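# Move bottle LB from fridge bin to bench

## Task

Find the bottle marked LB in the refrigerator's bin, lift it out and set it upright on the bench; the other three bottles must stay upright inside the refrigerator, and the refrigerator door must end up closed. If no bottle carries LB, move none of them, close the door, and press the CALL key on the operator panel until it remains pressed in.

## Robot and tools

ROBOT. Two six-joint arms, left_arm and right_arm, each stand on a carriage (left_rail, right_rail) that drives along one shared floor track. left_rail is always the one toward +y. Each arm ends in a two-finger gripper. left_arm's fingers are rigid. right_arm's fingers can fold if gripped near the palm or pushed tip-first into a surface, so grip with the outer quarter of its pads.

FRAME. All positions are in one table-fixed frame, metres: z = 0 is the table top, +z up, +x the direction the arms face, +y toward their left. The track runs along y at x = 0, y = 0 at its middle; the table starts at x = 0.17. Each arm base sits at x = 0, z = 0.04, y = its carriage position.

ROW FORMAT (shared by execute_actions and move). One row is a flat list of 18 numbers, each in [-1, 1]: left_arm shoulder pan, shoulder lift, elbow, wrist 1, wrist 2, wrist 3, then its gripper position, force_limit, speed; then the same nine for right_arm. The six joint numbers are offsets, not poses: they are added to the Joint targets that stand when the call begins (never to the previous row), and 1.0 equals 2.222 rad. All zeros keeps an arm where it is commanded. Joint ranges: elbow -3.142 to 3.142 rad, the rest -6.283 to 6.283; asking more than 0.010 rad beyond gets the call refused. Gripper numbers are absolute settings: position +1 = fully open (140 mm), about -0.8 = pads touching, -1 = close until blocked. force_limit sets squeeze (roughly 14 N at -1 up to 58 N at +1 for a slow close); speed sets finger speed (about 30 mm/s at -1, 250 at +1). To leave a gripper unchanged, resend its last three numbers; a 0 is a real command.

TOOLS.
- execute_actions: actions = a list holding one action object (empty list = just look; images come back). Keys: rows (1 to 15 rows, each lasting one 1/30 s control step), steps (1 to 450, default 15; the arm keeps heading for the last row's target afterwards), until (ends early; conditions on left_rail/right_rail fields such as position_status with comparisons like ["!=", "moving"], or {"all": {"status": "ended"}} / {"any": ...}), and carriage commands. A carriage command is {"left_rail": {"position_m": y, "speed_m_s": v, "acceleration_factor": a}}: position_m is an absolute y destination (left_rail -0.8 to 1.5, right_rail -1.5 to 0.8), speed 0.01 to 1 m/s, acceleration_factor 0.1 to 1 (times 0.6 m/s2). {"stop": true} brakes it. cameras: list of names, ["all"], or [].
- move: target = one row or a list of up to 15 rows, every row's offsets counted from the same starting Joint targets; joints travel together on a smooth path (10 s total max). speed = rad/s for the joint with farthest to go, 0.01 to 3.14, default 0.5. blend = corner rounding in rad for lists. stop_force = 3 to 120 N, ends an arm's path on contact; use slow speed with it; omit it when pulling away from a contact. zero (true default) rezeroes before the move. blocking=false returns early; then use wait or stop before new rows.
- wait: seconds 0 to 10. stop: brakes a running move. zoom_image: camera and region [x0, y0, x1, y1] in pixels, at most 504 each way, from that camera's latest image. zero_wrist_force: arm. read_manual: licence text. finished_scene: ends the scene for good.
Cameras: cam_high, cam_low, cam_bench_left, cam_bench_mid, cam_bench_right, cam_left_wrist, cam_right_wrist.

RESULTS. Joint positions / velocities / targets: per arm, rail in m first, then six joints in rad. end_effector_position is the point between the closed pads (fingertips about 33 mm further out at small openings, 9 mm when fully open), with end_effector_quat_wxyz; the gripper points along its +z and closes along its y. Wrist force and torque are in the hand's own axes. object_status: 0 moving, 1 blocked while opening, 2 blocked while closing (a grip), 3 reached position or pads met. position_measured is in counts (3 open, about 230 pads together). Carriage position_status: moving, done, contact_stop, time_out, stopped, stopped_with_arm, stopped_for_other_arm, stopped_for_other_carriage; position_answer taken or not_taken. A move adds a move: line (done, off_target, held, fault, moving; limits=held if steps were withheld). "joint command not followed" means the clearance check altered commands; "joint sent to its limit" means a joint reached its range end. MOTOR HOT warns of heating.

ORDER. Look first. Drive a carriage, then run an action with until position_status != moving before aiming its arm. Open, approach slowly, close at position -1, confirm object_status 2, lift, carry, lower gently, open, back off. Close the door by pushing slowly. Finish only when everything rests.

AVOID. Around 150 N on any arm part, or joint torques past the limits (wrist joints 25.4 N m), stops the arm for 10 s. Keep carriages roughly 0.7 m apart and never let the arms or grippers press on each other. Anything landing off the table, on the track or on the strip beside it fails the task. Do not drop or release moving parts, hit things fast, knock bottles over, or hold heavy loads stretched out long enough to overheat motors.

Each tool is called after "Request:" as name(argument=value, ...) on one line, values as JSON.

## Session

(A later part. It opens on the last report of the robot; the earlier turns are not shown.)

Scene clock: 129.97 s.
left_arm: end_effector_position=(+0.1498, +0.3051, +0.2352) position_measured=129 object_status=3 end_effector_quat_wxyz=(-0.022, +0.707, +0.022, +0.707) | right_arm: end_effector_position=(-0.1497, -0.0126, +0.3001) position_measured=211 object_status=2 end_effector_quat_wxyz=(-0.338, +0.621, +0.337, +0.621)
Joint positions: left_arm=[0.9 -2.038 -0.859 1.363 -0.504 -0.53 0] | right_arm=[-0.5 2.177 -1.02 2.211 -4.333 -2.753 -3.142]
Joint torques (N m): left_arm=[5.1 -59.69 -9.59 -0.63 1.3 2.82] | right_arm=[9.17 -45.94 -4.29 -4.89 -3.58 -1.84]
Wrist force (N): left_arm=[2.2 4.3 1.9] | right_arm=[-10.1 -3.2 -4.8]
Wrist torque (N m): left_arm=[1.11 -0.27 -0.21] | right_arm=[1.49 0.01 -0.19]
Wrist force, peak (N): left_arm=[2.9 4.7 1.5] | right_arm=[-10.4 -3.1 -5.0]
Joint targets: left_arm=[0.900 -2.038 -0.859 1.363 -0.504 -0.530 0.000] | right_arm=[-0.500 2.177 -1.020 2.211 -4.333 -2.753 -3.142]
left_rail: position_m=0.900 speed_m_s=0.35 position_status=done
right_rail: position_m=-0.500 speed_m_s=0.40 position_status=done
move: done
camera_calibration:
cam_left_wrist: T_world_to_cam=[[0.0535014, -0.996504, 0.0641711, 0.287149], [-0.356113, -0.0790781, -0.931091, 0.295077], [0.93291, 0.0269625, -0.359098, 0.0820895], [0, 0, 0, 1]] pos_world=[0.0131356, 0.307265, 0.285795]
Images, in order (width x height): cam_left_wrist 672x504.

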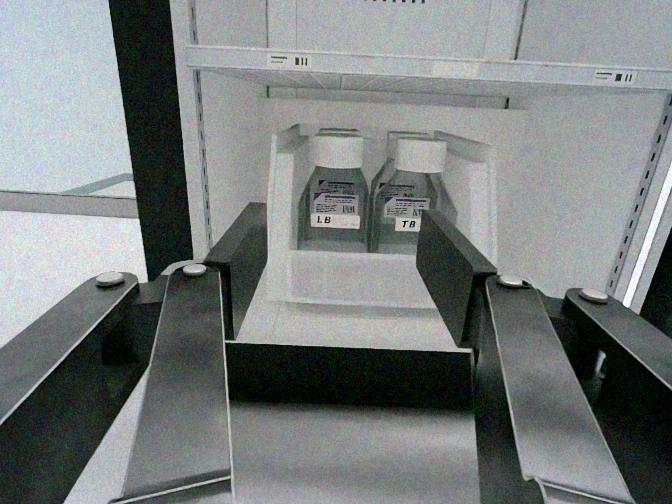

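Request:
move(target=[0,0.050495,0.020941,-0.071445,0,0,0.0,0,-0.7,0,0,0,0,0,0,-0.98,1.0,-1], speed=0.15, cameras=["cam_left_wrist"])

Request:
zoom_image(camera="cam_left_wrist", region=[240, 30, 440, 180])

Scene clock: 132.73 s.
left_arm: end_effector_position=(+0.1498, +0.3051, +0.1502) position_measured=129 object_status=3 end_effector_quat_wxyz=(-0.022, +0.707, +0.022, +0.707) | right_arm: end_effector_position=(-0.1497, -0.0126, +0.3001) position_measured=211 object_status=2 end_effector_quat_wxyz=(-0.338, +0.621, +0.337, +0.621)
Joint positions: left_arm=[0.9 -2.038 -0.747 1.41 -0.663 -0.53 0] | right_arm=[-0.5 2.177 -1.02 2.211 -4.333 -2.753 -3.142]
Joint torques (N m): left_arm=[1.84 -36.16 -6.38 -0.37 1.04 2.77] | right_arm=[9.9 -45.22 -3.46 -4.73 -3.87 -1.73]
Wrist force (N): left_arm=[2.4 4.6 2.3] | right_arm=[-9.4 -3.1 -5.1]
Wrist torque (N m): left_arm=[1.17 -0.26 -0.20] | right_arm=[1.52 -0.02 -0.20]
Wrist force, peak (N): left_arm=[3.6 4.4 1.9] | right_arm=[-10.4 -3.2 -5.1]
Joint targets: left_arm=[0.900 -2.038 -0.747 1.410 -0.663 -0.530 0.000] | right_arm=[-0.500 2.177 -1.020 2.211 -4.333 -2.753 -3.142]
left_rail: position_m=0.900 speed_m_s=0.35 position_status=done
right_rail: position_m=-0.500 speed_m_s=0.40 position_status=done
move: done
camera_calibration:
cam_left_wrist: T_world_to_cam=[[0.0535369, -0.996496, 0.064264, 0.292476], [-0.356107, -0.0791775, -0.931085, 0.215991], [0.93291, 0.0269626, -0.359098, 0.0514755], [0, 0, 0, 1]] pos_world=[0.0132355, 0.307165, 0.200795]
Images, in order (width x height): cam_left_wrist 672x504.

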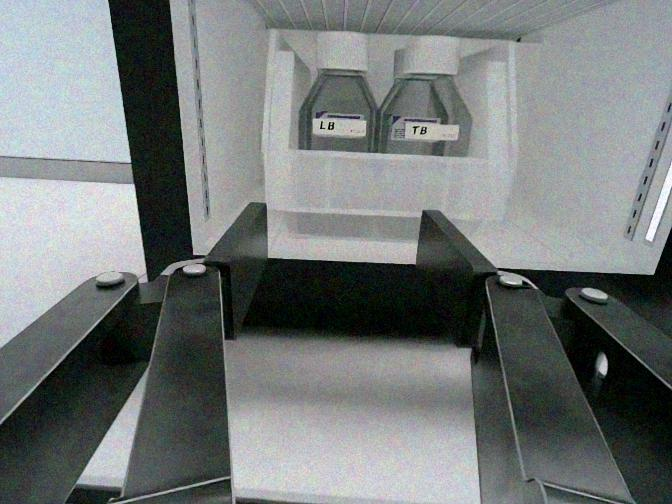

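Scaled by 2.520 from the camera's 672x504 image, which has a finer 960x720 frame.

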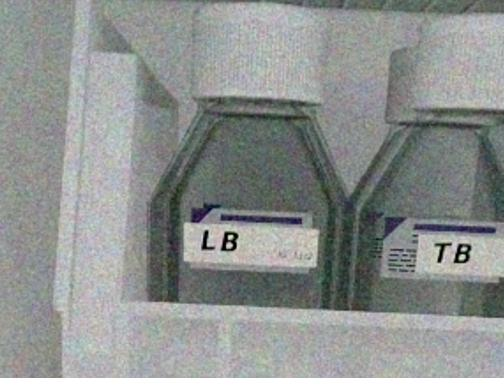

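Request:
zoom_image(camera="cam_left_wrist", region=[250, 20, 350, 120])

Request:
zoom_image(camera="cam_left_wrist", region=[250, 110, 350, 210])

Scaled by 5.040 from the camera's 672x504 image, which has a finer 960x720 frame.

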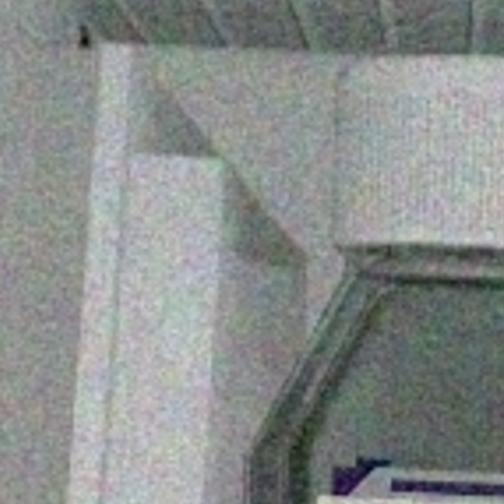

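Scaled by 5.040 from the camera's 672x504 image, which has a finer 960x720 frame.

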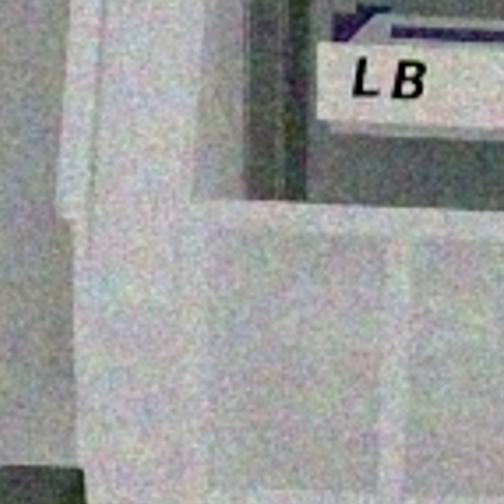

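Request:
move(target=[0.100689,0.100189,-0.216238,0.250558,-0.013668,-0.114910,-0.10,0,-0.7,0,0,0,0,0,0,-0.98,1.0,-1], speed=0.2, cameras=["cam_left_wrist", "cam_right_wrist"])

Scene clock: 147.37 s.
left_arm: end_effector_position=(+0.2547, +0.2793, +0.2141) position_measured=141 object_status=3 end_effector_quat_wxyz=(-0.112, +0.642, +0.096, +0.752) | right_arm: end_effector_position=(-0.1497, -0.0126, +0.3001) position_measured=211 object_status=2 end_effector_quat_wxyz=(-0.338, +0.621, +0.337, +0.621)
Joint positions: left_arm=[0.9 -1.814 -0.524 0.929 -0.106 -0.561 -0.255] | right_arm=[-0.5 2.177 -1.02 2.211 -4.333 -2.753 -3.142]
Joint torques (N m): left_arm=[4.93 -43.9 -29.5 3.66 -2.1 -2.48] | right_arm=[8.95 -44.59 -3.18 -4.79 -3.83 -1.93]
Wrist force (N): left_arm=[2.8 4.5 1.7] | right_arm=[-9.3 -3.2 -4.9]
Wrist torque (N m): left_arm=[1.17 -0.28 -0.09] | right_arm=[1.49 -0.02 -0.20]
Wrist force, peak (N): left_arm=[2.7 4.8 2.4] | right_arm=[-10.4 -3.2 -5.1]
Joint targets: left_arm=[0.900 -1.814 -0.524 0.929 -0.106 -0.561 -0.255] | right_arm=[-0.500 2.177 -1.020 2.211 -4.333 -2.753 -3.142]
left_rail: position_m=0.900 speed_m_s=0.35 position_status=done
right_rail: position_m=-0.500 speed_m_s=0.40 position_status=done
move: done
camera_calibration:
cam_left_wrist: T_world_to_cam=[[0.273525, -0.959865, 0.0619952, 0.1914], [-0.18448, -0.115608, -0.976013, 0.28683], [0.944008, 0.255527, -0.208698, -0.121557], [0, 0, 0, 1]] pos_world=[0.115312, 0.247939, 0.242715]
cam_right_wrist: T_world_to_cam=[[0.852144, -0.522595, -0.0272858, 0.140457], [-0.204586, -0.2847, -0.936531, 0.245175], [0.481658, 0.803642, -0.349522, 0.333319], [0, 0, 0, 1]] pos_world=[-0.230076, -0.124665, 0.349948]
Images, in order (width x height): cam_left_wrist 672x504, cam_right_wrist 672x504.

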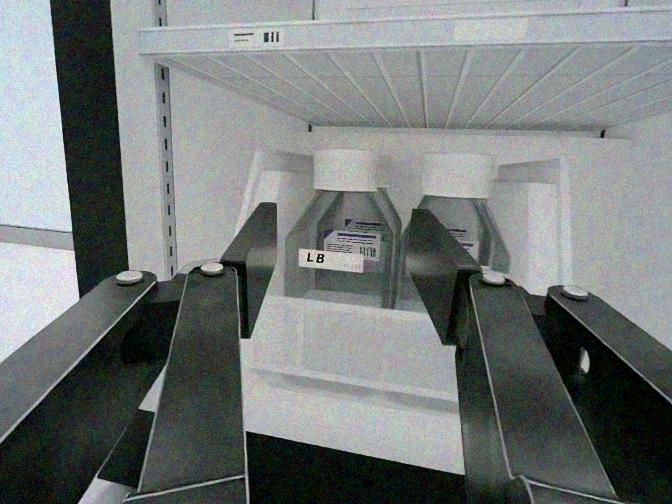

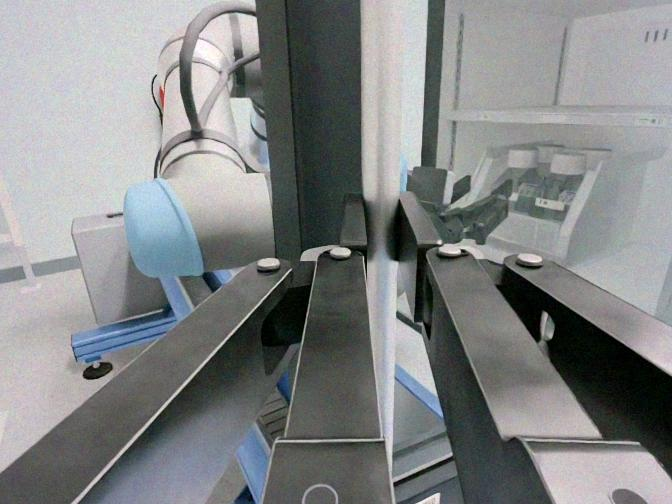

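Request:
zoom_image(camera="cam_left_wrist", region=[250, 0, 450, 200])

Request:
zoom_image(camera="cam_left_wrist", region=[220, 130, 440, 350])

Scaled by 2.520 from the camera's 672x504 image, which has a finer 960x720 frame.

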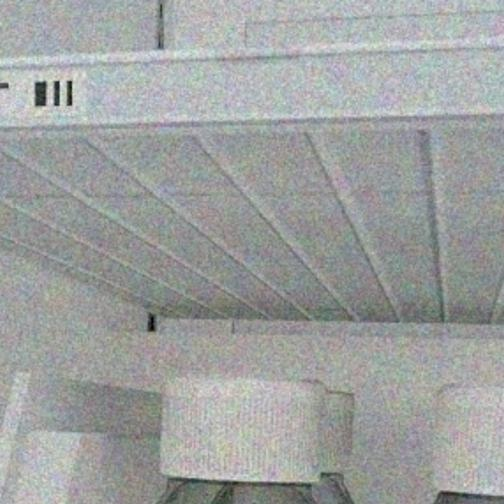

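Scaled by 2.291 from the camera's 672x504 image, which has a finer 960x720 frame.

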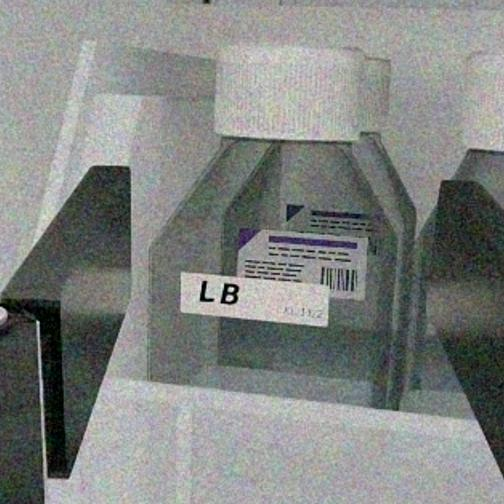

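Request:
move(target=[0.055576,-0.021391,0.029500,0.025342,0.052507,-0.038087,-0.10,0,-0.7,0,0,0,0,0,0,-0.98,1.0,-1], speed=0.08, stop_force=15, cameras=["cam_left_wrist"])

Request:
zoom_image(camera="cam_left_wrist", region=[220, 80, 500, 360])

Scene clock: 153.97 s.
left_arm: end_effector_position=(+0.3449, +0.3001, +0.2273) position_measured=141 object_status=3 end_effector_quat_wxyz=(-0.112, +0.642, +0.096, +0.752) | right_arm: end_effector_position=(-0.1497, -0.0126, +0.3001) position_measured=211 object_status=2 end_effector_quat_wxyz=(-0.338, +0.621, +0.337, +0.621)
Joint positions: left_arm=[0.9 -1.691 -0.572 0.995 -0.05 -0.444 -0.34] | right_arm=[-0.5 2.177 -1.02 2.211 -4.333 -2.753 -3.142]
Joint torques (N m): left_arm=[5.14 -66.96 -9.04 3.74 0.52 -2.73] | right_arm=[9.32 -44.37 -3.57 -4.58 -3.89 -1.82]
Wrist force (N): left_arm=[2.4 4.2 2.1] | right_arm=[-10.1 -3.0 -4.9]
Wrist torque (N m): left_arm=[1.15 -0.19 -0.08] | right_arm=[1.52 -0.01 -0.20]
Wrist force, peak (N): left_arm=[2.8 4.6 1.9] | right_arm=[-10.6 -3.4 -4.9]
Joint targets: left_arm=[0.900 -1.691 -0.572 0.995 -0.050 -0.444 -0.340] | right_arm=[-0.500 2.177 -1.020 2.211 -4.333 -2.753 -3.142]
left_rail: position_m=0.900 speed_m_s=0.35 position_status=done
right_rail: position_m=-0.500 speed_m_s=0.40 position_status=done
move: done
camera_calibration:
cam_left_wrist: T_world_to_cam=[[0.273519, -0.959867, 0.061996, 0.185843], [-0.184388, -0.115582, -0.976034, 0.318853], [0.944028, 0.255532, -0.208602, -0.20937], [0, 0, 0, 1]] pos_world=[0.205613, 0.268739, 0.256015]
Images, in order (width x height): cam_left_wrist 672x504.

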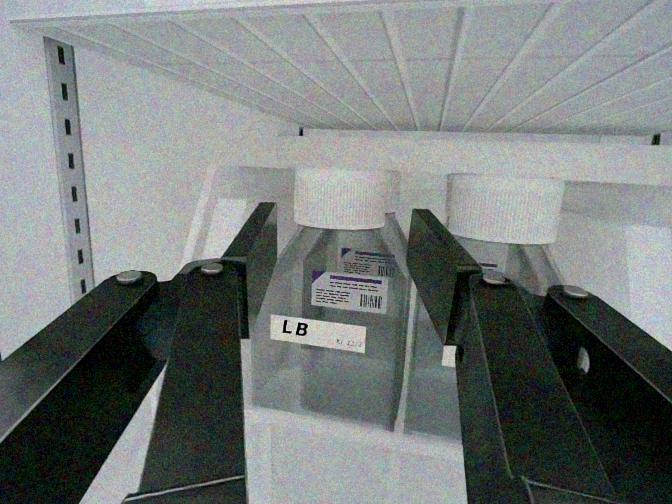

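Scaled by 1.800 from the camera's 672x504 image, which has a finer 960x720 frame.

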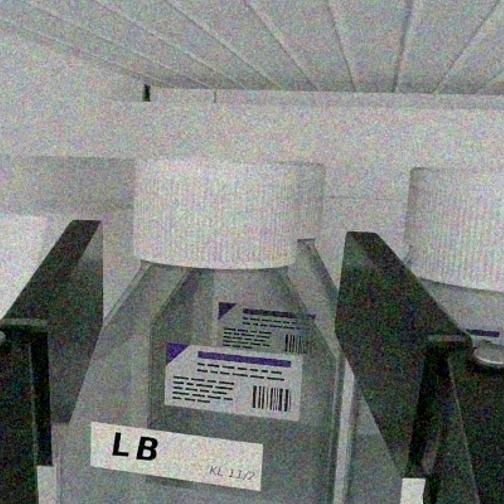

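Request:
move(target=[0.033731,-0.007430,0.007412,0.030878,0.030990,-0.033600,-0.10,0,-0.7,0,0,0,0,0,0,-0.98,1.0,-1], speed=0.04, stop_force=15, cameras=["cam_left_wrist"])

Scene clock: 158.10 s.
left_arm: end_effector_position=(+0.3969, +0.3160, +0.2359) position_measured=141 object_status=3 end_effector_quat_wxyz=(-0.112, +0.642, +0.096, +0.752) | right_arm: end_effector_position=(-0.1497, -0.0126, +0.3001) position_measured=211 object_status=2 end_effector_quat_wxyz=(-0.338, +0.621, +0.337, +0.621)
Joint positions: left_arm=[0.9 -1.616 -0.588 1.011 0.019 -0.375 -0.415] | right_arm=[-0.5 2.177 -1.02 2.211 -4.333 -2.753 -3.142]
Joint torques (N m): left_arm=[5.54 -66.89 -8.76 3.61 0.31 -2.85] | right_arm=[9.25 -44.66 -3.76 -4.55 -3.82 -2.05]
Wrist force (N): left_arm=[2.6 4.6 1.6] | right_arm=[-9.4 -3.0 -4.4]
Wrist torque (N m): left_arm=[1.23 -0.17 -0.08] | right_arm=[1.54 -0.03 -0.20]
Wrist force, peak (N): left_arm=[2.6 4.8 2.1] | right_arm=[-10.5 -3.0 -5.1]
Joint targets: left_arm=[0.900 -1.616 -0.588 1.011 0.019 -0.375 -0.415] | right_arm=[-0.500 2.177 -1.020 2.211 -4.333 -2.753 -3.142]
left_rail: position_m=0.900 speed_m_s=0.35 position_status=done
right_rail: position_m=-0.500 speed_m_s=0.40 position_status=done
move: done
camera_calibration:
cam_left_wrist: T_world_to_cam=[[0.273524, -0.959864, 0.0620228, 0.18634], [-0.18438, -0.115609, -0.976032, 0.338678], [0.944028, 0.255532, -0.208602, -0.260729], [0, 0, 0, 1]] pos_world=[0.257613, 0.284639, 0.264615]
Images, in order (width x height): cam_left_wrist 672x504.

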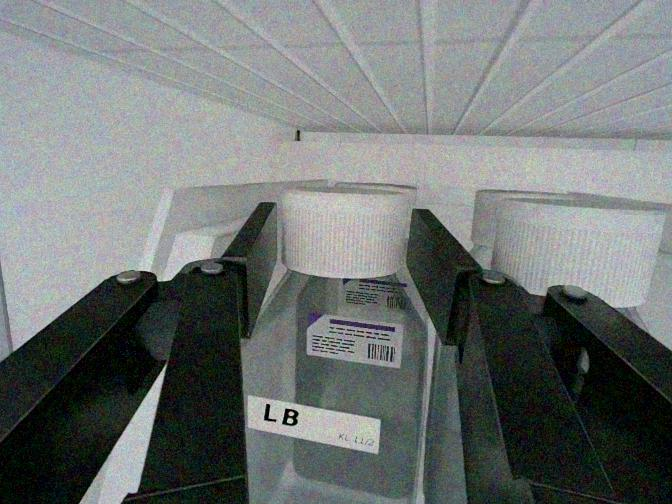

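Request:
zoom_image(camera="cam_left_wrist", region=[210, 150, 490, 360])

Scaled by 1.800 from the camera's 672x504 image, which has a finer 960x720 frame.

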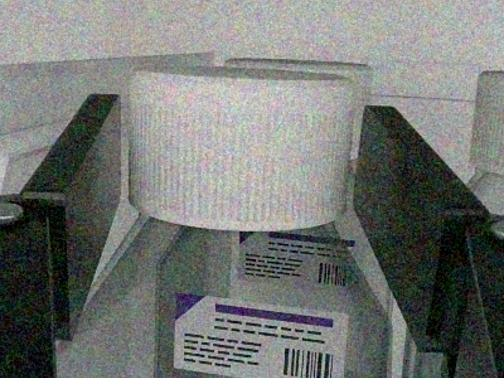

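Request:
execute_actions(actions=[{"rows":[[0,0,0,0,0,0,-1,0,-1,0,0,0,0,0,0,-0.98,1.0,-1]],"steps":45}], cameras=["cam_left_wrist"])

Scene clock: 160.60 s.
left_arm: end_effector_position=(+0.3969, +0.3160, +0.2360) position_measured=160 object_status=2 end_effector_quat_wxyz=(-0.112, +0.642, +0.096, +0.752) | right_arm: end_effector_position=(-0.1497, -0.0126, +0.3001) position_measured=211 object_status=2 end_effector_quat_wxyz=(-0.338, +0.621, +0.337, +0.621)
Joint positions: left_arm=[0.9 -1.616 -0.588 1.011 0.019 -0.375 -0.415] | right_arm=[-0.5 2.177 -1.02 2.211 -4.333 -2.753 -3.142]
Joint torques (N m): left_arm=[0.51 -47.23 -15.26 0.47 -2.13 -2.47] | right_arm=[9.14 -45.43 -3.58 -4.49 -3.71 -1.97]
Wrist force (N): left_arm=[1.2 3.6 1.4] | right_arm=[-9.7 -3.0 -5.0]
Wrist torque (N m): left_arm=[1.15 -0.21 0.10] | right_arm=[1.53 -0.03 -0.20]
Wrist force, peak (N): left_arm=[7.3 1.7 1.3] | right_arm=[-10.7 -3.0 -4.7]
Joint targets: left_arm=[0.900 -1.616 -0.588 1.011 0.019 -0.375 -0.415] | right_arm=[-0.500 2.177 -1.020 2.211 -4.333 -2.753 -3.142]
left_rail: position_m=0.900 speed_m_s=0.35 position_status=done
right_rail: position_m=-0.500 speed_m_s=0.40 position_status=done
camera_calibration:
cam_left_wrist: T_world_to_cam=[[0.273524, -0.959864, 0.0620228, 0.18634], [-0.18438, -0.115609, -0.976032, 0.338678], [0.944028, 0.255532, -0.208602, -0.260729], [0, 0, 0, 1]] pos_world=[0.257613, 0.284639, 0.264615]
Images, in order (width x height): cam_left_wrist 672x504.

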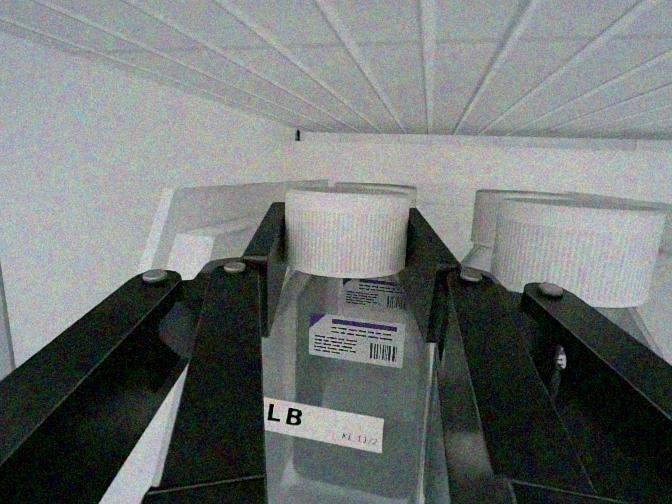

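Request:
move(target=[0,-0.009921,-0.005392,0.015313,0,0,-1,0,-1,0,0,0,0,0,0,-0.98,1.0,-1], speed=0.02, stop_force=30, cameras=["cam_left_wrist"])

Scene clock: 164.40 s.
left_arm: end_effector_position=(+0.3969, +0.3160, +0.2559) position_measured=160 object_status=2 end_effector_quat_wxyz=(-0.112, +0.642, +0.096, +0.752) | right_arm: end_effector_position=(-0.1497, -0.0126, +0.3001) position_measured=211 object_status=2 end_effector_quat_wxyz=(-0.338, +0.621, +0.337, +0.621)
Joint positions: left_arm=[0.9 -1.616 -0.61 0.999 0.053 -0.375 -0.415] | right_arm=[-0.5 2.177 -1.02 2.211 -4.333 -2.753 -3.142]
Joint torques (N m): left_arm=[-1.34 -69.74 -29.5 4.16 -2.43 -2.27] | right_arm=[8.24 -44.8 -5.18 -4.41 -3.36 -2.08]
Wrist force (N): left_arm=[-1.5 4.7 1.1] | right_arm=[-9.1 -3.1 -4.9]
Wrist torque (N m): left_arm=[1.24 -0.11 -0.09] | right_arm=[1.50 0.03 -0.20]
Wrist force, peak (N): left_arm=[-1.5 4.8 1.2] | right_arm=[-10.2 -3.4 -5.3]
Joint targets: left_arm=[0.900 -1.616 -0.610 0.999 0.053 -0.375 -0.415] | right_arm=[-0.500 2.177 -1.020 2.211 -4.333 -2.753 -3.142]
left_rail: position_m=0.900 speed_m_s=0.35 position_status=done
right_rail: position_m=-0.500 speed_m_s=0.40 position_status=done
move: done
camera_calibration:
cam_left_wrist: T_world_to_cam=[[0.273524, -0.959864, 0.0620228, 0.185105], [-0.18438, -0.115609, -0.976032, 0.358101], [0.944028, 0.255532, -0.208602, -0.256578], [0, 0, 0, 1]] pos_world=[0.257613, 0.284639, 0.284515]
Images, in order (width x height): cam_left_wrist 672x504.

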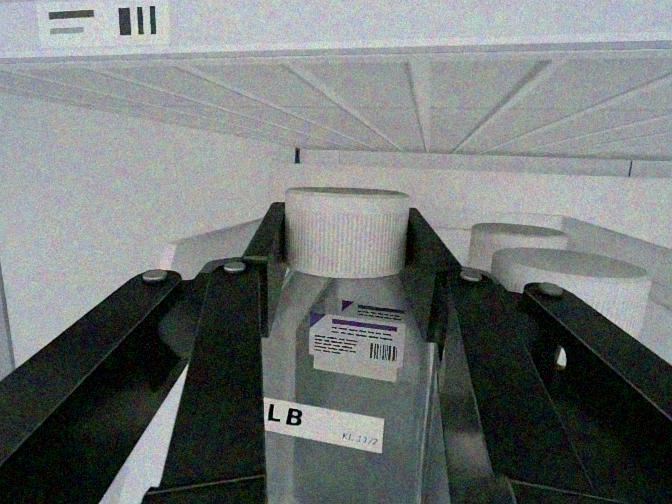

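Request:
move(target=[0,-0.009186,-0.006750,0.015937,0,0,-1,0,-1,0,0,0,0,0,0,-0.98,1.0,-1], speed=0.02, stop_force=12, cameras=["cam_left_wrist", "cam_low", "cam_bench_left", "cam_bench_mid"])

Scene clock: 167.10 s.
left_arm: end_effector_position=(+0.3969, +0.3160, +0.2759) position_measured=160 object_status=2 end_effector_quat_wxyz=(-0.112, +0.642, +0.096, +0.752) | right_arm: end_effector_position=(-0.1497, -0.0126, +0.3001) position_measured=211 object_status=2 end_effector_quat_wxyz=(-0.338, +0.621, +0.337, +0.621)
Joint positions: left_arm=[0.9 -1.616 -0.631 0.984 0.088 -0.375 -0.415] | right_arm=[-0.5 2.177 -1.02 2.211 -4.333 -2.753 -3.142]
Joint torques (N m): left_arm=[-1.62 -69.42 -31.33 3.97 -2.31 -2.09] | right_arm=[9.14 -44.63 -4.88 -4.34 -3.12 -1.93]
Wrist force (N): left_arm=[-1.2 4.5 1.2] | right_arm=[-9.1 -3.2 -5.1]
Wrist torque (N m): left_arm=[1.18 -0.17 -0.09] | right_arm=[1.48 -0.01 -0.20]
Wrist force, peak (N): left_arm=[-1.4 4.9 1.3] | right_arm=[-9.7 -3.2 -5.1]
Joint targets: left_arm=[0.900 -1.616 -0.631 0.984 0.088 -0.375 -0.415] | right_arm=[-0.500 2.177 -1.020 2.211 -4.333 -2.753 -3.142]
left_rail: position_m=0.900 speed_m_s=0.35 position_status=done
right_rail: position_m=-0.500 speed_m_s=0.40 position_status=done
move: done
camera_calibration:
cam_left_wrist: T_world_to_cam=[[0.273524, -0.959864, 0.0620228, 0.183865], [-0.18438, -0.115609, -0.976032, 0.377622], [0.944028, 0.255532, -0.208602, -0.252406], [0, 0, 0, 1]] pos_world=[0.257613, 0.284639, 0.304515]
Images, in order (width x height): cam_low 504x504, cam_bench_left 504x504, cam_bench_mid 504x504, cam_left_wrist 672x504.

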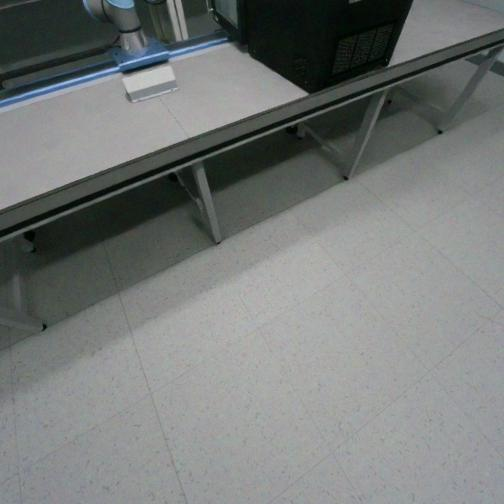

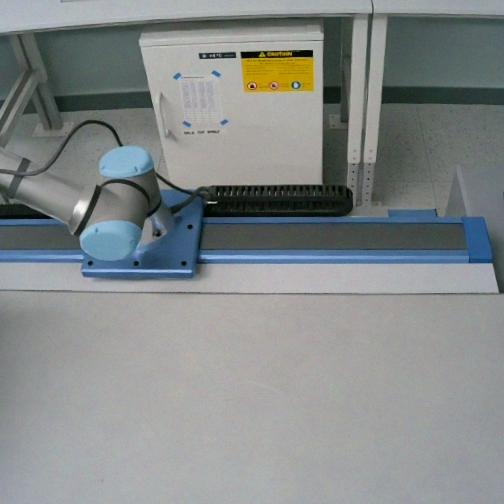

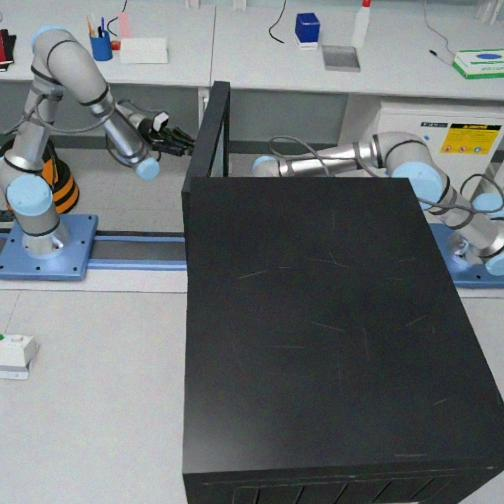

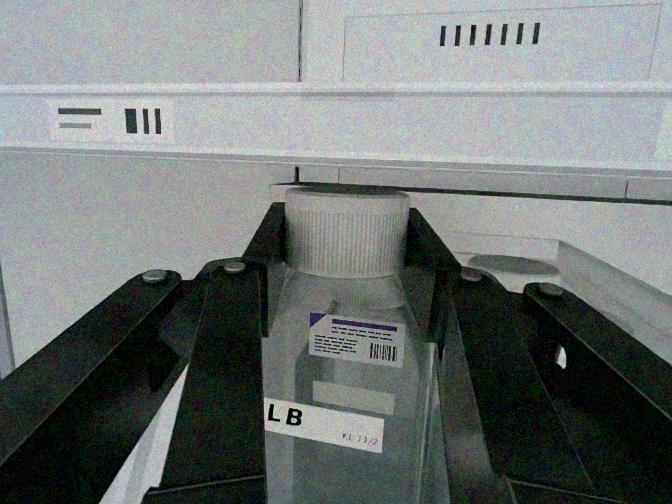

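Request:
move(target=[0,-0.002179,-0.001902,0.004081,0,0,-1,0,-1,0,0,0,0,0,0,-0.98,1.0,-1], speed=0.01, stop_force=4, cameras=["cam_left_wrist"])

Scene clock: 170.53 s.
left_arm: end_effector_position=(+0.3969, +0.3160, +0.2809) position_measured=160 object_status=2 end_effector_quat_wxyz=(-0.112, +0.642, +0.096, +0.752) | right_arm: end_effector_position=(-0.1497, -0.0126, +0.3001) position_measured=211 object_status=2 end_effector_quat_wxyz=(-0.338, +0.621, +0.337, +0.621)
Joint positions: left_arm=[0.9 -1.616 -0.636 0.98 0.097 -0.375 -0.415] | right_arm=[-0.5 2.177 -1.02 2.211 -4.333 -2.753 -3.142]
Joint torques (N m): left_arm=[-1.62 -69.27 -31.56 4.08 -2.13 -1.63] | right_arm=[9.13 -44.83 -4.24 -4.25 -2.95 -1.84]
Wrist force (N): left_arm=[-1.4 4.4 1.4] | right_arm=[-8.8 -3.0 -4.6]
Wrist torque (N m): left_arm=[1.17 -0.13 -0.08] | right_arm=[1.52 -0.01 -0.20]
Wrist force, peak (N): left_arm=[-1.4 4.8 1.3] | right_arm=[-9.7 -3.4 -5.0]
Joint targets: left_arm=[0.900 -1.616 -0.636 0.980 0.097 -0.375 -0.415] | right_arm=[-0.500 2.177 -1.020 2.211 -4.333 -2.753 -3.142]
left_rail: position_m=0.900 speed_m_s=0.35 position_status=done
right_rail: position_m=-0.500 speed_m_s=0.40 position_status=done
move: done
camera_calibration:
cam_left_wrist: T_world_to_cam=[[0.273524, -0.959864, 0.0620228, 0.183555], [-0.18438, -0.115609, -0.976032, 0.382502], [0.944028, 0.255532, -0.208602, -0.251363], [0, 0, 0, 1]] pos_world=[0.257613, 0.284639, 0.309515]
Images, in order (width x height): cam_left_wrist 672x504.

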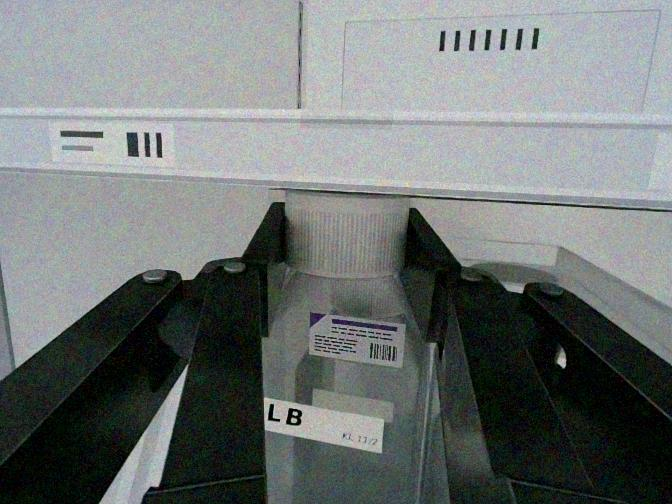

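Request:
move(target=[0,-0.002131,-0.001987,0.004117,0,0,-1,0,-1,0,0,0,0,0,0,-0.98,1.0,-1], speed=0.01, stop_force=3, cameras=["cam_left_wrist"])

Scene clock: 172.23 s.
left_arm: end_effector_position=(+0.3969, +0.3160, +0.2850) position_measured=160 object_status=2 end_effector_quat_wxyz=(-0.112, +0.642, +0.096, +0.752) | right_arm: end_effector_position=(-0.1497, -0.0126, +0.3001) position_measured=211 object_status=2 end_effector_quat_wxyz=(-0.338, +0.621, +0.337, +0.621)
Joint positions: left_arm=[0.9 -1.616 -0.639 0.976 0.104 -0.375 -0.415] | right_arm=[-0.5 2.177 -1.02 2.211 -4.333 -2.753 -3.142]
Joint torques (N m): left_arm=[-0.83 -51.24 -15.16 1.9 -2.25 -1.44] | right_arm=[8.52 -45.71 -5.85 -4.41 -2.72 -2.02]
Wrist force (N): left_arm=[-9.3 2.6 -1.1] | right_arm=[-7.8 -2.4 -4.9]
Wrist torque (N m): left_arm=[1.15 -0.13 0.02] | right_arm=[1.56 -0.08 -0.20]
Wrist force, peak (N): left_arm=[-10.6 2.6 -1.5] | right_arm=[-9.7 -3.1 -5.1]
Joint targets: left_arm=[0.900 -1.616 -0.639 0.977 0.104 -0.375 -0.415] | right_arm=[-0.500 2.177 -1.020 2.211 -4.333 -2.753 -3.142]
left_rail: position_m=0.900 speed_m_s=0.35 position_status=done
right_rail: position_m=-0.500 speed_m_s=0.40 position_status=done
move: contact (left_arm)
camera_calibration:
cam_left_wrist: T_world_to_cam=[[0.273554, -0.959844, 0.0621835, 0.183236], [-0.184335, -0.115767, -0.976022, 0.386533], [0.944028, 0.255532, -0.208601, -0.250508], [0, 0, 0, 1]] pos_world=[0.257613, 0.284639, 0.313614]
Images, in order (width x height): cam_left_wrist 672x504.

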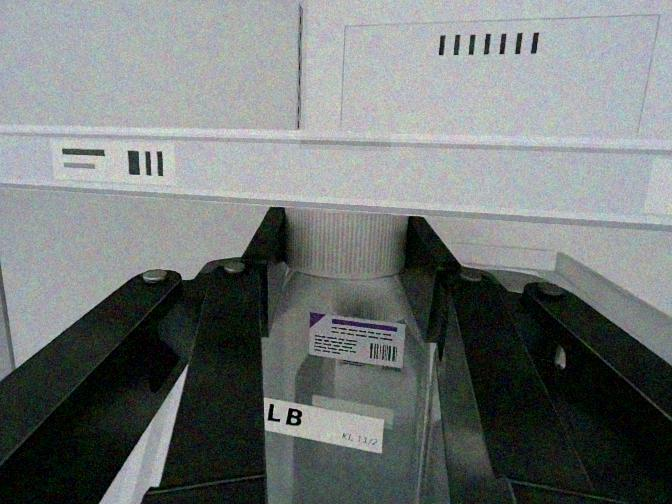

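Request:
move(target=[0,0.000511,0.000477,-0.000988,0,0,-1,0,-1,0,0,0,0,0,0,-0.98,1.0,-1], speed=0.02)

Request:
wait(seconds=0.3)

Scene clock: 176.57 s.
left_arm: end_effector_position=(+0.3969, +0.3160, +0.2837) position_measured=160 object_status=2 end_effector_quat_wxyz=(-0.112, +0.642, +0.096, +0.752) | right_arm: end_effector_position=(-0.1497, -0.0126, +0.3001) position_measured=211 object_status=2 end_effector_quat_wxyz=(-0.338, +0.621, +0.337, +0.621)
Joint positions: left_arm=[0.9 -1.616 -0.638 0.978 0.102 -0.375 -0.415] | right_arm=[-0.5 2.177 -1.02 2.211 -4.333 -2.753 -3.142]
Joint torques (N m): left_arm=[-1.36 -43.77 -10.15 0.94 -2.12 -1.71] | right_arm=[8.82 -44.48 -4.64 -4.33 -2.4 -2.01]
Wrist force (N): left_arm=[-0.9 5.1 1.6] | right_arm=[-9.3 -2.9 -5.3]
Wrist torque (N m): left_arm=[1.29 -0.23 -0.09] | right_arm=[1.54 -0.03 -0.20]
Wrist force, peak (N): left_arm=[-9.5 2.9 -0.8] | right_arm=[-9.5 -3.2 -5.1]
Joint targets: left_arm=[0.900 -1.616 -0.638 0.978 0.102 -0.375 -0.415] | right_arm=[-0.500 2.177 -1.020 2.211 -4.333 -2.753 -3.142]
left_rail: position_m=0.900 speed_m_s=0.35 position_status=done
right_rail: position_m=-0.500 speed_m_s=0.40 position_status=done
move: done

Scene clock: 176.87 s.
left_arm: end_effector_position=(+0.3969, +0.3160, +0.2837) position_measured=160 object_status=2 end_effector_quat_wxyz=(-0.112, +0.642, +0.096, +0.752) | right_arm: end_effector_position=(-0.1497, -0.0126, +0.3001) position_measured=211 object_status=2 end_effector_quat_wxyz=(-0.338, +0.621, +0.337, +0.621)
Joint positions: left_arm=[0.9 -1.616 -0.638 0.978 0.102 -0.375 -0.415] | right_arm=[-0.5 2.177 -1.02 2.211 -4.333 -2.753 -3.142]
Joint torques (N m): left_arm=[-1.54 -42.43 -10.57 0.92 -2.15 -1.59] | right_arm=[9.65 -43.85 -5.05 -4.39 -2.55 -1.94]
Wrist force (N): left_arm=[-0.9 5.1 1.4] | right_arm=[-9.4 -3.2 -4.7]
Wrist torque (N m): left_arm=[1.31 -0.25 -0.09] | right_arm=[1.48 0.00 -0.20]
Wrist force, peak (N): left_arm=[-0.9 5.3 1.6] | right_arm=[-9.4 -3.2 -4.7]
Joint targets: left_arm=[0.900 -1.616 -0.638 0.978 0.102 -0.375 -0.415] | right_arm=[-0.500 2.177 -1.020 2.211 -4.333 -2.753 -3.142]
Tool commands: left_gripper/position=-1.0 left_gripper/force_limit=+0.0 left_gripper/speed=-1.0 right_gripper/position=-0.98 right_gripper/force_limit=+1.0 right_gripper/speed=-1.0
left_rail: position_m=0.900 speed_m_s=0.35 position_status=done
right_rail: position_m=-0.500 speed_m_s=0.40 position_status=done
wait: 0.30 s

Request:
move(target=[[-0.026646,-0.009018,0.014558,-0.030749,-0.024393,0.027373,-1,0,-1,0,0,0,0,0,0,-0.98,1.0,-1],[-0.053001,-0.013434,0.021143,-0.052073,-0.049023,0.048701,-1,0,-1,0,0,0,0,0,0,-0.98,1.0,-1]], speed=0.03, blend=[0.01,0], stop_force=4, cameras=["cam_left_wrist"])

Scene clock: 181.53 s.
left_arm: end_effector_position=(+0.3510, +0.3121, +0.2838) position_measured=160 object_status=2 end_effector_quat_wxyz=(-0.112, +0.642, +0.096, +0.752) | right_arm: end_effector_position=(-0.1497, -0.0126, +0.3001) position_measured=211 object_status=2 end_effector_quat_wxyz=(-0.338, +0.621, +0.337, +0.621)
Joint positions: left_arm=[0.9 -1.684 -0.66 1.012 0.027 -0.437 -0.347] | right_arm=[-0.5 2.177 -1.02 2.211 -4.333 -2.753 -3.142]
Joint torques (N m): left_arm=[5.33 -43.64 -30.69 4.27 -0.08 -2.55] | right_arm=[8.89 -43.83 -5.38 -4.3 -1.99 -2.07]
Wrist force (N): left_arm=[-1.8 4.8 2.0] | right_arm=[-8.9 -2.9 -5.1]
Wrist torque (N m): left_arm=[1.33 -0.20 -0.10] | right_arm=[1.45 -0.04 -0.20]
Wrist force, peak (N): left_arm=[-4.2 6.4 5.1] | right_arm=[-9.9 -3.2 -5.0]
Joint targets: left_arm=[0.900 -1.684 -0.660 1.012 0.027 -0.437 -0.347] | right_arm=[-0.500 2.177 -1.020 2.211 -4.333 -2.753 -3.142]
left_rail: position_m=0.900 speed_m_s=0.35 position_status=done
right_rail: position_m=-0.500 speed_m_s=0.40 position_status=done
move: contact (left_arm); path passed 0 of 2 targets; left_arm: the shoulder pan is farthest, 0.050 rad from its target
camera_calibration:
cam_left_wrist: T_world_to_cam=[[0.2734, -0.959894, 0.0621047, 0.192195], [-0.184083, -0.115584, -0.976091, 0.376366], [0.944122, 0.255431, -0.2083, -0.206517], [0, 0, 0, 1]] pos_world=[0.211714, 0.28074, 0.312414]
Images, in order (width x height): cam_left_wrist 672x504.

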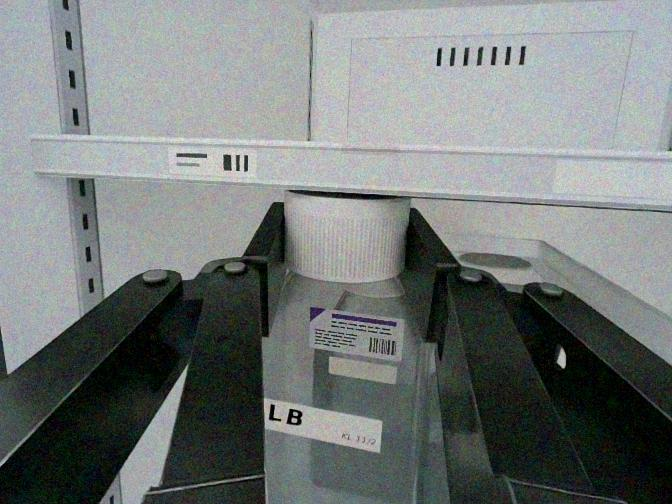

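Request:
zoom_image(camera="cam_left_wrist", region=[210, 130, 490, 340])

Request:
zoom_image(camera="cam_left_wrist", region=[200, 300, 500, 504])

Scaled by 1.800 from the camera's 672x504 image, which has a finer 960x720 frame.

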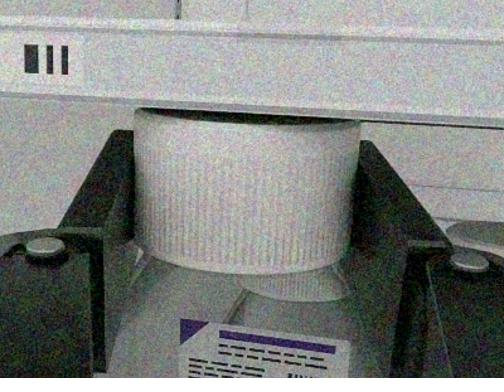

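Scaled by 1.680 from the camera's 672x504 image, which has a finer 960x720 frame.

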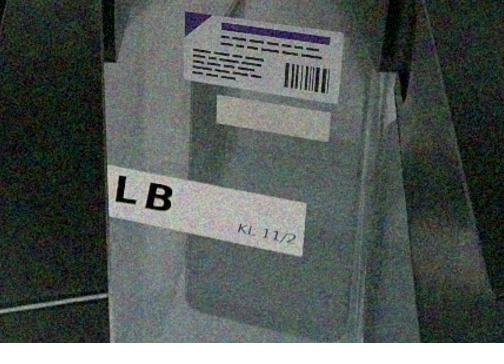

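Request:
move(target=[[0.001318,0.000221,-0.000329,0.001066,0.001231,-0.001066,-1,0,-1,0,0,0,0,0,0,-0.98,1.0,-1],[0.001318,0.001943,0.001264,-0.002250,0.001231,-0.001066,-1,0,-1,0,0,0,0,0,0,-0.98,1.0,-1]], speed=0.02)

Request:
wait(seconds=0.3)

Scene clock: 187.93 s.
left_arm: end_effector_position=(+0.3530, +0.3123, +0.2798) position_measured=160 object_status=2 end_effector_quat_wxyz=(-0.112, +0.642, +0.096, +0.752) | right_arm: end_effector_position=(-0.1497, -0.0126, +0.3001) position_measured=211 object_status=2 end_effector_quat_wxyz=(-0.338, +0.621, +0.337, +0.621)
Joint positions: left_arm=[0.9 -1.681 -0.655 1.015 0.022 -0.435 -0.349] | right_arm=[-0.5 2.177 -1.02 2.211 -4.333 -2.753 -3.142]
Joint torques (N m): left_arm=[5.94 -43.87 -11.82 1.05 0.18 -2.69] | right_arm=[8.23 -44.25 -5.63 -4.01 -1.69 -1.97]
Wrist force (N): left_arm=[-0.6 4.9 1.5] | right_arm=[-8.7 -2.8 -4.6]
Wrist torque (N m): left_arm=[1.30 -0.32 -0.07] | right_arm=[1.50 -0.11 -0.20]
Wrist force, peak (N): left_arm=[-2.3 4.9 2.1] | right_arm=[-9.5 -3.1 -5.0]
Joint targets: left_arm=[0.900 -1.681 -0.655 1.015 0.022 -0.435 -0.349] | right_arm=[-0.500 2.177 -1.020 2.211 -4.333 -2.753 -3.142]
left_rail: position_m=0.900 speed_m_s=0.35 position_status=done
right_rail: position_m=-0.500 speed_m_s=0.40 position_status=done
move: done

Scene clock: 188.23 s.
left_arm: end_effector_position=(+0.3530, +0.3123, +0.2798) position_measured=160 object_status=2 end_effector_quat_wxyz=(-0.112, +0.642, +0.096, +0.752) | right_arm: end_effector_position=(-0.1497, -0.0126, +0.3001) position_measured=211 object_status=2 end_effector_quat_wxyz=(-0.338, +0.621, +0.337, +0.621)
Joint positions: left_arm=[0.9 -1.681 -0.655 1.015 0.022 -0.435 -0.349] | right_arm=[-0.5 2.177 -1.02 2.211 -4.333 -2.753 -3.142]
Joint torques (N m): left_arm=[4.36 -43.5 -10.33 0.83 0 -2.74] | right_arm=[7.14 -43.36 -6.34 -3.92 -1.55 -1.94]
Wrist force (N): left_arm=[-0.6 4.8 1.4] | right_arm=[-9.0 -2.6 -4.7]
Wrist torque (N m): left_arm=[1.27 -0.33 -0.07] | right_arm=[1.53 -0.01 -0.20]
Wrist force, peak (N): left_arm=[-0.9 5.1 1.5] | right_arm=[-9.2 -3.0 -5.0]
Joint targets: left_arm=[0.900 -1.681 -0.655 1.015 0.022 -0.435 -0.349] | right_arm=[-0.500 2.177 -1.020 2.211 -4.333 -2.753 -3.142]
Tool commands: left_gripper/position=-1.0 left_gripper/force_limit=+0.0 left_gripper/speed=-1.0 right_gripper/position=-0.98 right_gripper/force_limit=+1.0 right_gripper/speed=-1.0
left_rail: position_m=0.900 speed_m_s=0.35 position_status=done
right_rail: position_m=-0.500 speed_m_s=0.40 position_status=done
wait: 0.30 s

Request:
move(target=[-0.007907,-0.001325,0.001976,-0.006397,-0.007389,0.006398,-1,0,-1,0,0,0,0,0,0,-0.98,1.0,-1], speed=0.01, stop_force=3, cameras=["cam_left_wrist"])

Scene clock: 189.80 s.
left_arm: end_effector_position=(+0.3504, +0.3120, +0.2798) position_measured=160 object_status=2 end_effector_quat_wxyz=(-0.112, +0.642, +0.096, +0.752) | right_arm: end_effector_position=(-0.1497, -0.0126, +0.3001) position_measured=211 object_status=2 end_effector_quat_wxyz=(-0.338, +0.621, +0.337, +0.621)
Joint positions: left_arm=[0.9 -1.685 -0.656 1.016 0.019 -0.438 -0.346] | right_arm=[-0.5 2.177 -1.02 2.211 -4.333 -2.753 -3.142]
Joint torques (N m): left_arm=[2.18 -43.57 -29.22 4.17 -0.35 -2.53] | right_arm=[7.58 -43.29 -6.53 -4.03 -1.54 -1.97]
Wrist force (N): left_arm=[-1.5 6.0 3.9] | right_arm=[-8.7 -3.3 -5.0]
Wrist torque (N m): left_arm=[1.31 0.01 -0.30] | right_arm=[1.48 -0.04 -0.20]
Wrist force, peak (N): left_arm=[-0.3 6.5 4.9] | right_arm=[-9.8 -3.3 -5.4]
Joint targets: left_arm=[0.900 -1.685 -0.656 1.016 0.019 -0.438 -0.346] | right_arm=[-0.500 2.177 -1.020 2.211 -4.333 -2.753 -3.142]
left_rail: position_m=0.900 speed_m_s=0.35 position_status=done
right_rail: position_m=-0.500 speed_m_s=0.40 position_status=done
move: contact (left_arm); left_arm: the shoulder pan is farthest, 0.014 rad from its target
camera_calibration:
cam_left_wrist: T_world_to_cam=[[0.273471, -0.959879, 0.0620142, 0.192554], [-0.184, -0.115485, -0.976118, 0.372188], [0.944117, 0.255529, -0.2082, -0.206743], [0, 0, 0, 1]] pos_world=[0.211014, 0.28064, 0.308314]
Images, in order (width x height): cam_left_wrist 672x504.

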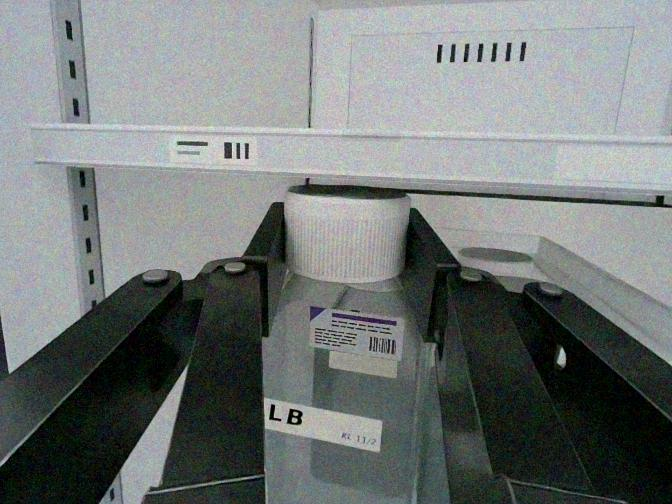

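Request:
move(target=[[0.001977,0.000331,-0.000494,0.001599,0.001847,-0.001600,-1,0,-1,0,0,0,0,0,0,-0.98,1.0,-1],[0.001977,0.011296,0.007723,-0.017583,0.001847,-0.001600,-1,0,-1,0,0,0,0,0,0,-0.98,1.0,-1]], speed=[0.02,0.04], cameras=["cam_left_wrist"])

Scene clock: 196.53 s.
left_arm: end_effector_position=(+0.3534, +0.3124, +0.2560) position_measured=160 object_status=2 end_effector_quat_wxyz=(-0.112, +0.642, +0.096, +0.752) | right_arm: end_effector_position=(-0.1497, -0.0126, +0.3001) position_measured=211 object_status=2 end_effector_quat_wxyz=(-0.338, +0.621, +0.337, +0.621)
Joint positions: left_arm=[0.9 -1.68 -0.631 1.033 -0.02 -0.434 -0.35] | right_arm=[-0.5 2.177 -1.02 2.211 -4.333 -2.753 -3.142]
Joint torques (N m): left_arm=[-2.96 -41.06 -9.16 0.35 -0.15 -1.17] | right_arm=[6.92 -42.29 -6.9 -3.96 -1.05 -2.1]
Wrist force (N): left_arm=[3.7 6.0 4.6] | right_arm=[-9.9 -3.2 -4.8]
Wrist torque (N m): left_arm=[1.40 -0.01 -0.30] | right_arm=[1.48 -0.01 -0.21]
Wrist force, peak (N): left_arm=[6.7 6.6 6.1] | right_arm=[-10.4 -3.4 -5.3]
Joint targets: left_arm=[0.900 -1.680 -0.631 1.033 -0.020 -0.434 -0.350] | right_arm=[-0.500 2.177 -1.020 2.211 -4.333 -2.753 -3.142]
left_rail: position_m=0.900 speed_m_s=0.35 position_status=done
right_rail: position_m=-0.500 speed_m_s=0.40 position_status=done
move: done
camera_calibration:
cam_left_wrist: T_world_to_cam=[[0.273496, -0.959867, 0.0620838, 0.193463], [-0.184164, -0.115606, -0.976073, 0.349696], [0.944078, 0.255518, -0.208391, -0.21452], [0, 0, 0, 1]] pos_world=[0.214013, 0.280939, 0.284614]
Images, in order (width x height): cam_left_wrist 672x504.

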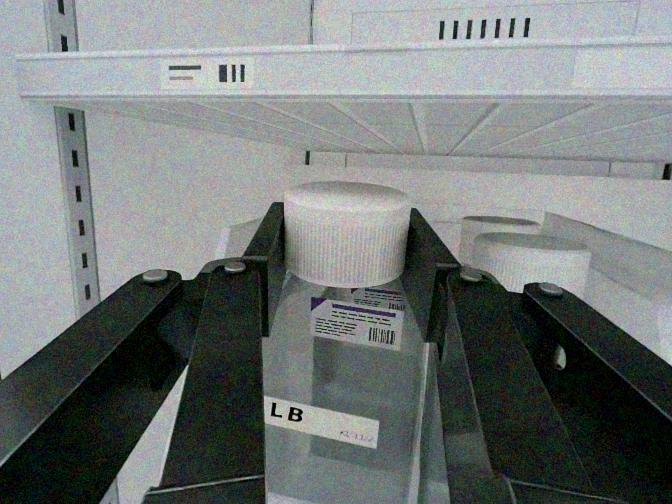

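Request:
move(target=[0.005271,0.000883,-0.001317,0.004265,0.004926,-0.004266,-1,0,-1,0,0,0,0,0,0,-0.98,1.0,-1], speed=0.02, cameras=["cam_left_wrist"])

Request:
wait(seconds=0.3)

Request:
zoom_image(camera="cam_left_wrist", region=[210, 150, 490, 360])

Request:
zoom_image(camera="cam_left_wrist", region=[200, 300, 500, 504])

Scene clock: 197.77 s.
left_arm: end_effector_position=(+0.3612, +0.3133, +0.2558) position_measured=160 object_status=2 end_effector_quat_wxyz=(-0.112, +0.642, +0.096, +0.752) | right_arm: end_effector_position=(-0.1497, -0.0126, +0.3001) position_measured=211 object_status=2 end_effector_quat_wxyz=(-0.338, +0.621, +0.337, +0.621)
Joint positions: left_arm=[0.9 -1.669 -0.629 1.03 -0.011 -0.423 -0.359] | right_arm=[-0.5 2.177 -1.02 2.211 -4.333 -2.753 -3.142]
Joint torques (N m): left_arm=[5.73 -44.1 -31.26 4.02 -0.14 -2.54] | right_arm=[7.52 -42.95 -7 -3.88 -0.93 -1.93]
Wrist force (N): left_arm=[-0.7 5.2 1.5] | right_arm=[-8.7 -2.7 -4.7]
Wrist torque (N m): left_arm=[1.34 -0.32 -0.10] | right_arm=[1.49 -0.04 -0.20]
Wrist force, peak (N): left_arm=[4.9 6.1 4.8] | right_arm=[-10.1 -3.1 -4.8]
Joint targets: left_arm=[0.900 -1.669 -0.629 1.030 -0.011 -0.423 -0.359] | right_arm=[-0.500 2.177 -1.020 2.211 -4.333 -2.753 -3.142]
left_rail: position_m=0.900 speed_m_s=0.35 position_status=done
right_rail: position_m=-0.500 speed_m_s=0.40 position_status=done
move: done
camera_calibration:
cam_left_wrist: T_world_to_cam=[[0.273547, -0.959862, 0.0619394, 0.192207], [-0.184603, -0.11559, -0.975992, 0.351131], [0.943977, 0.255546, -0.208813, -0.222113], [0, 0, 0, 1]] pos_world=[0.221912, 0.281839, 0.284415]
Images, in order (width x height): cam_left_wrist 672x504.

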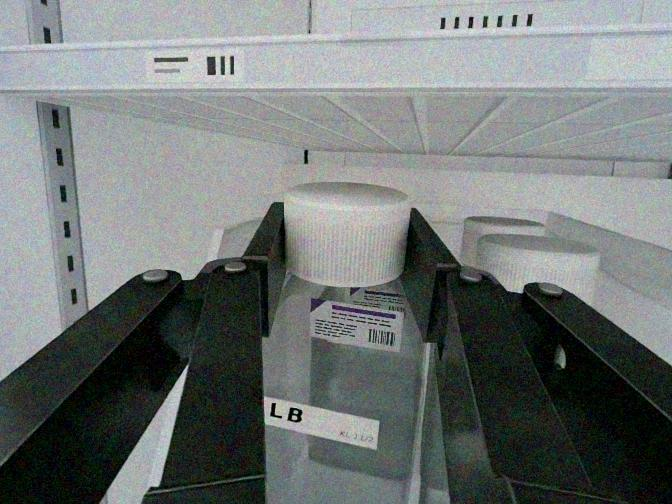

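Scene clock: 198.07 s.
left_arm: end_effector_position=(+0.3613, +0.3133, +0.2558) position_measured=160 object_status=2 end_effector_quat_wxyz=(-0.112, +0.642, +0.096, +0.752) | right_arm: end_effector_position=(-0.1497, -0.0126, +0.3001) position_measured=211 object_status=2 end_effector_quat_wxyz=(-0.338, +0.621, +0.337, +0.621)
Joint positions: left_arm=[0.9 -1.669 -0.629 1.03 -0.011 -0.423 -0.359] | right_arm=[-0.5 2.177 -1.02 2.211 -4.333 -2.753 -3.142]
Joint torques (N m): left_arm=[6.06 -43.21 -29.9 4.12 0 -2.67] | right_arm=[8.01 -41.85 -6.11 -3.92 -0.91 -1.92]
Wrist force (N): left_arm=[-0.9 5.1 1.3] | right_arm=[-8.8 -2.7 -4.9]
Wrist torque (N m): left_arm=[1.35 -0.29 -0.10] | right_arm=[1.50 -0.07 -0.20]
Wrist force, peak (N): left_arm=[-1.0 5.4 1.5] | right_arm=[-9.8 -2.6 -4.7]
Joint targets: left_arm=[0.900 -1.669 -0.629 1.030 -0.011 -0.423 -0.359] | right_arm=[-0.500 2.177 -1.020 2.211 -4.333 -2.753 -3.142]
Tool commands: left_gripper/position=-1.0 left_gripper/force_limit=+0.0 left_gripper/speed=-1.0 right_gripper/position=-0.98 right_gripper/force_limit=+1.0 right_gripper/speed=-1.0
left_rail: position_m=0.900 speed_m_s=0.35 position_status=done
right_rail: position_m=-0.500 speed_m_s=0.40 position_status=done
wait: 0.30 s

Scaled by 1.800 from the camera's 672x504 image, which has a finer 960x720 frame.
This view is cut from an older image: the scene may have changed since it was taken.

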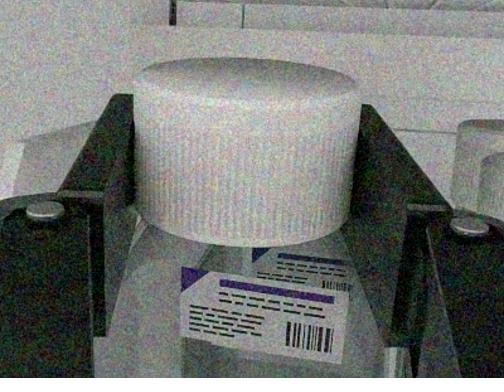

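Scaled by 1.680 from the camera's 672x504 image, which has a finer 960x720 frame.
This view is cut from an older image: the scene may have changed since it was taken.

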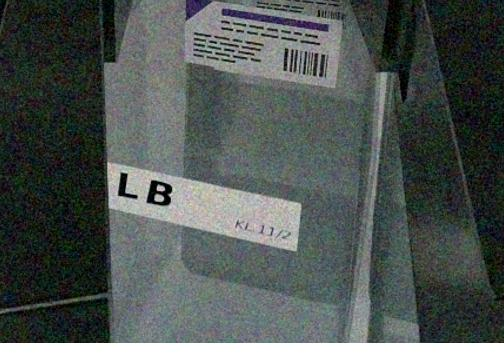

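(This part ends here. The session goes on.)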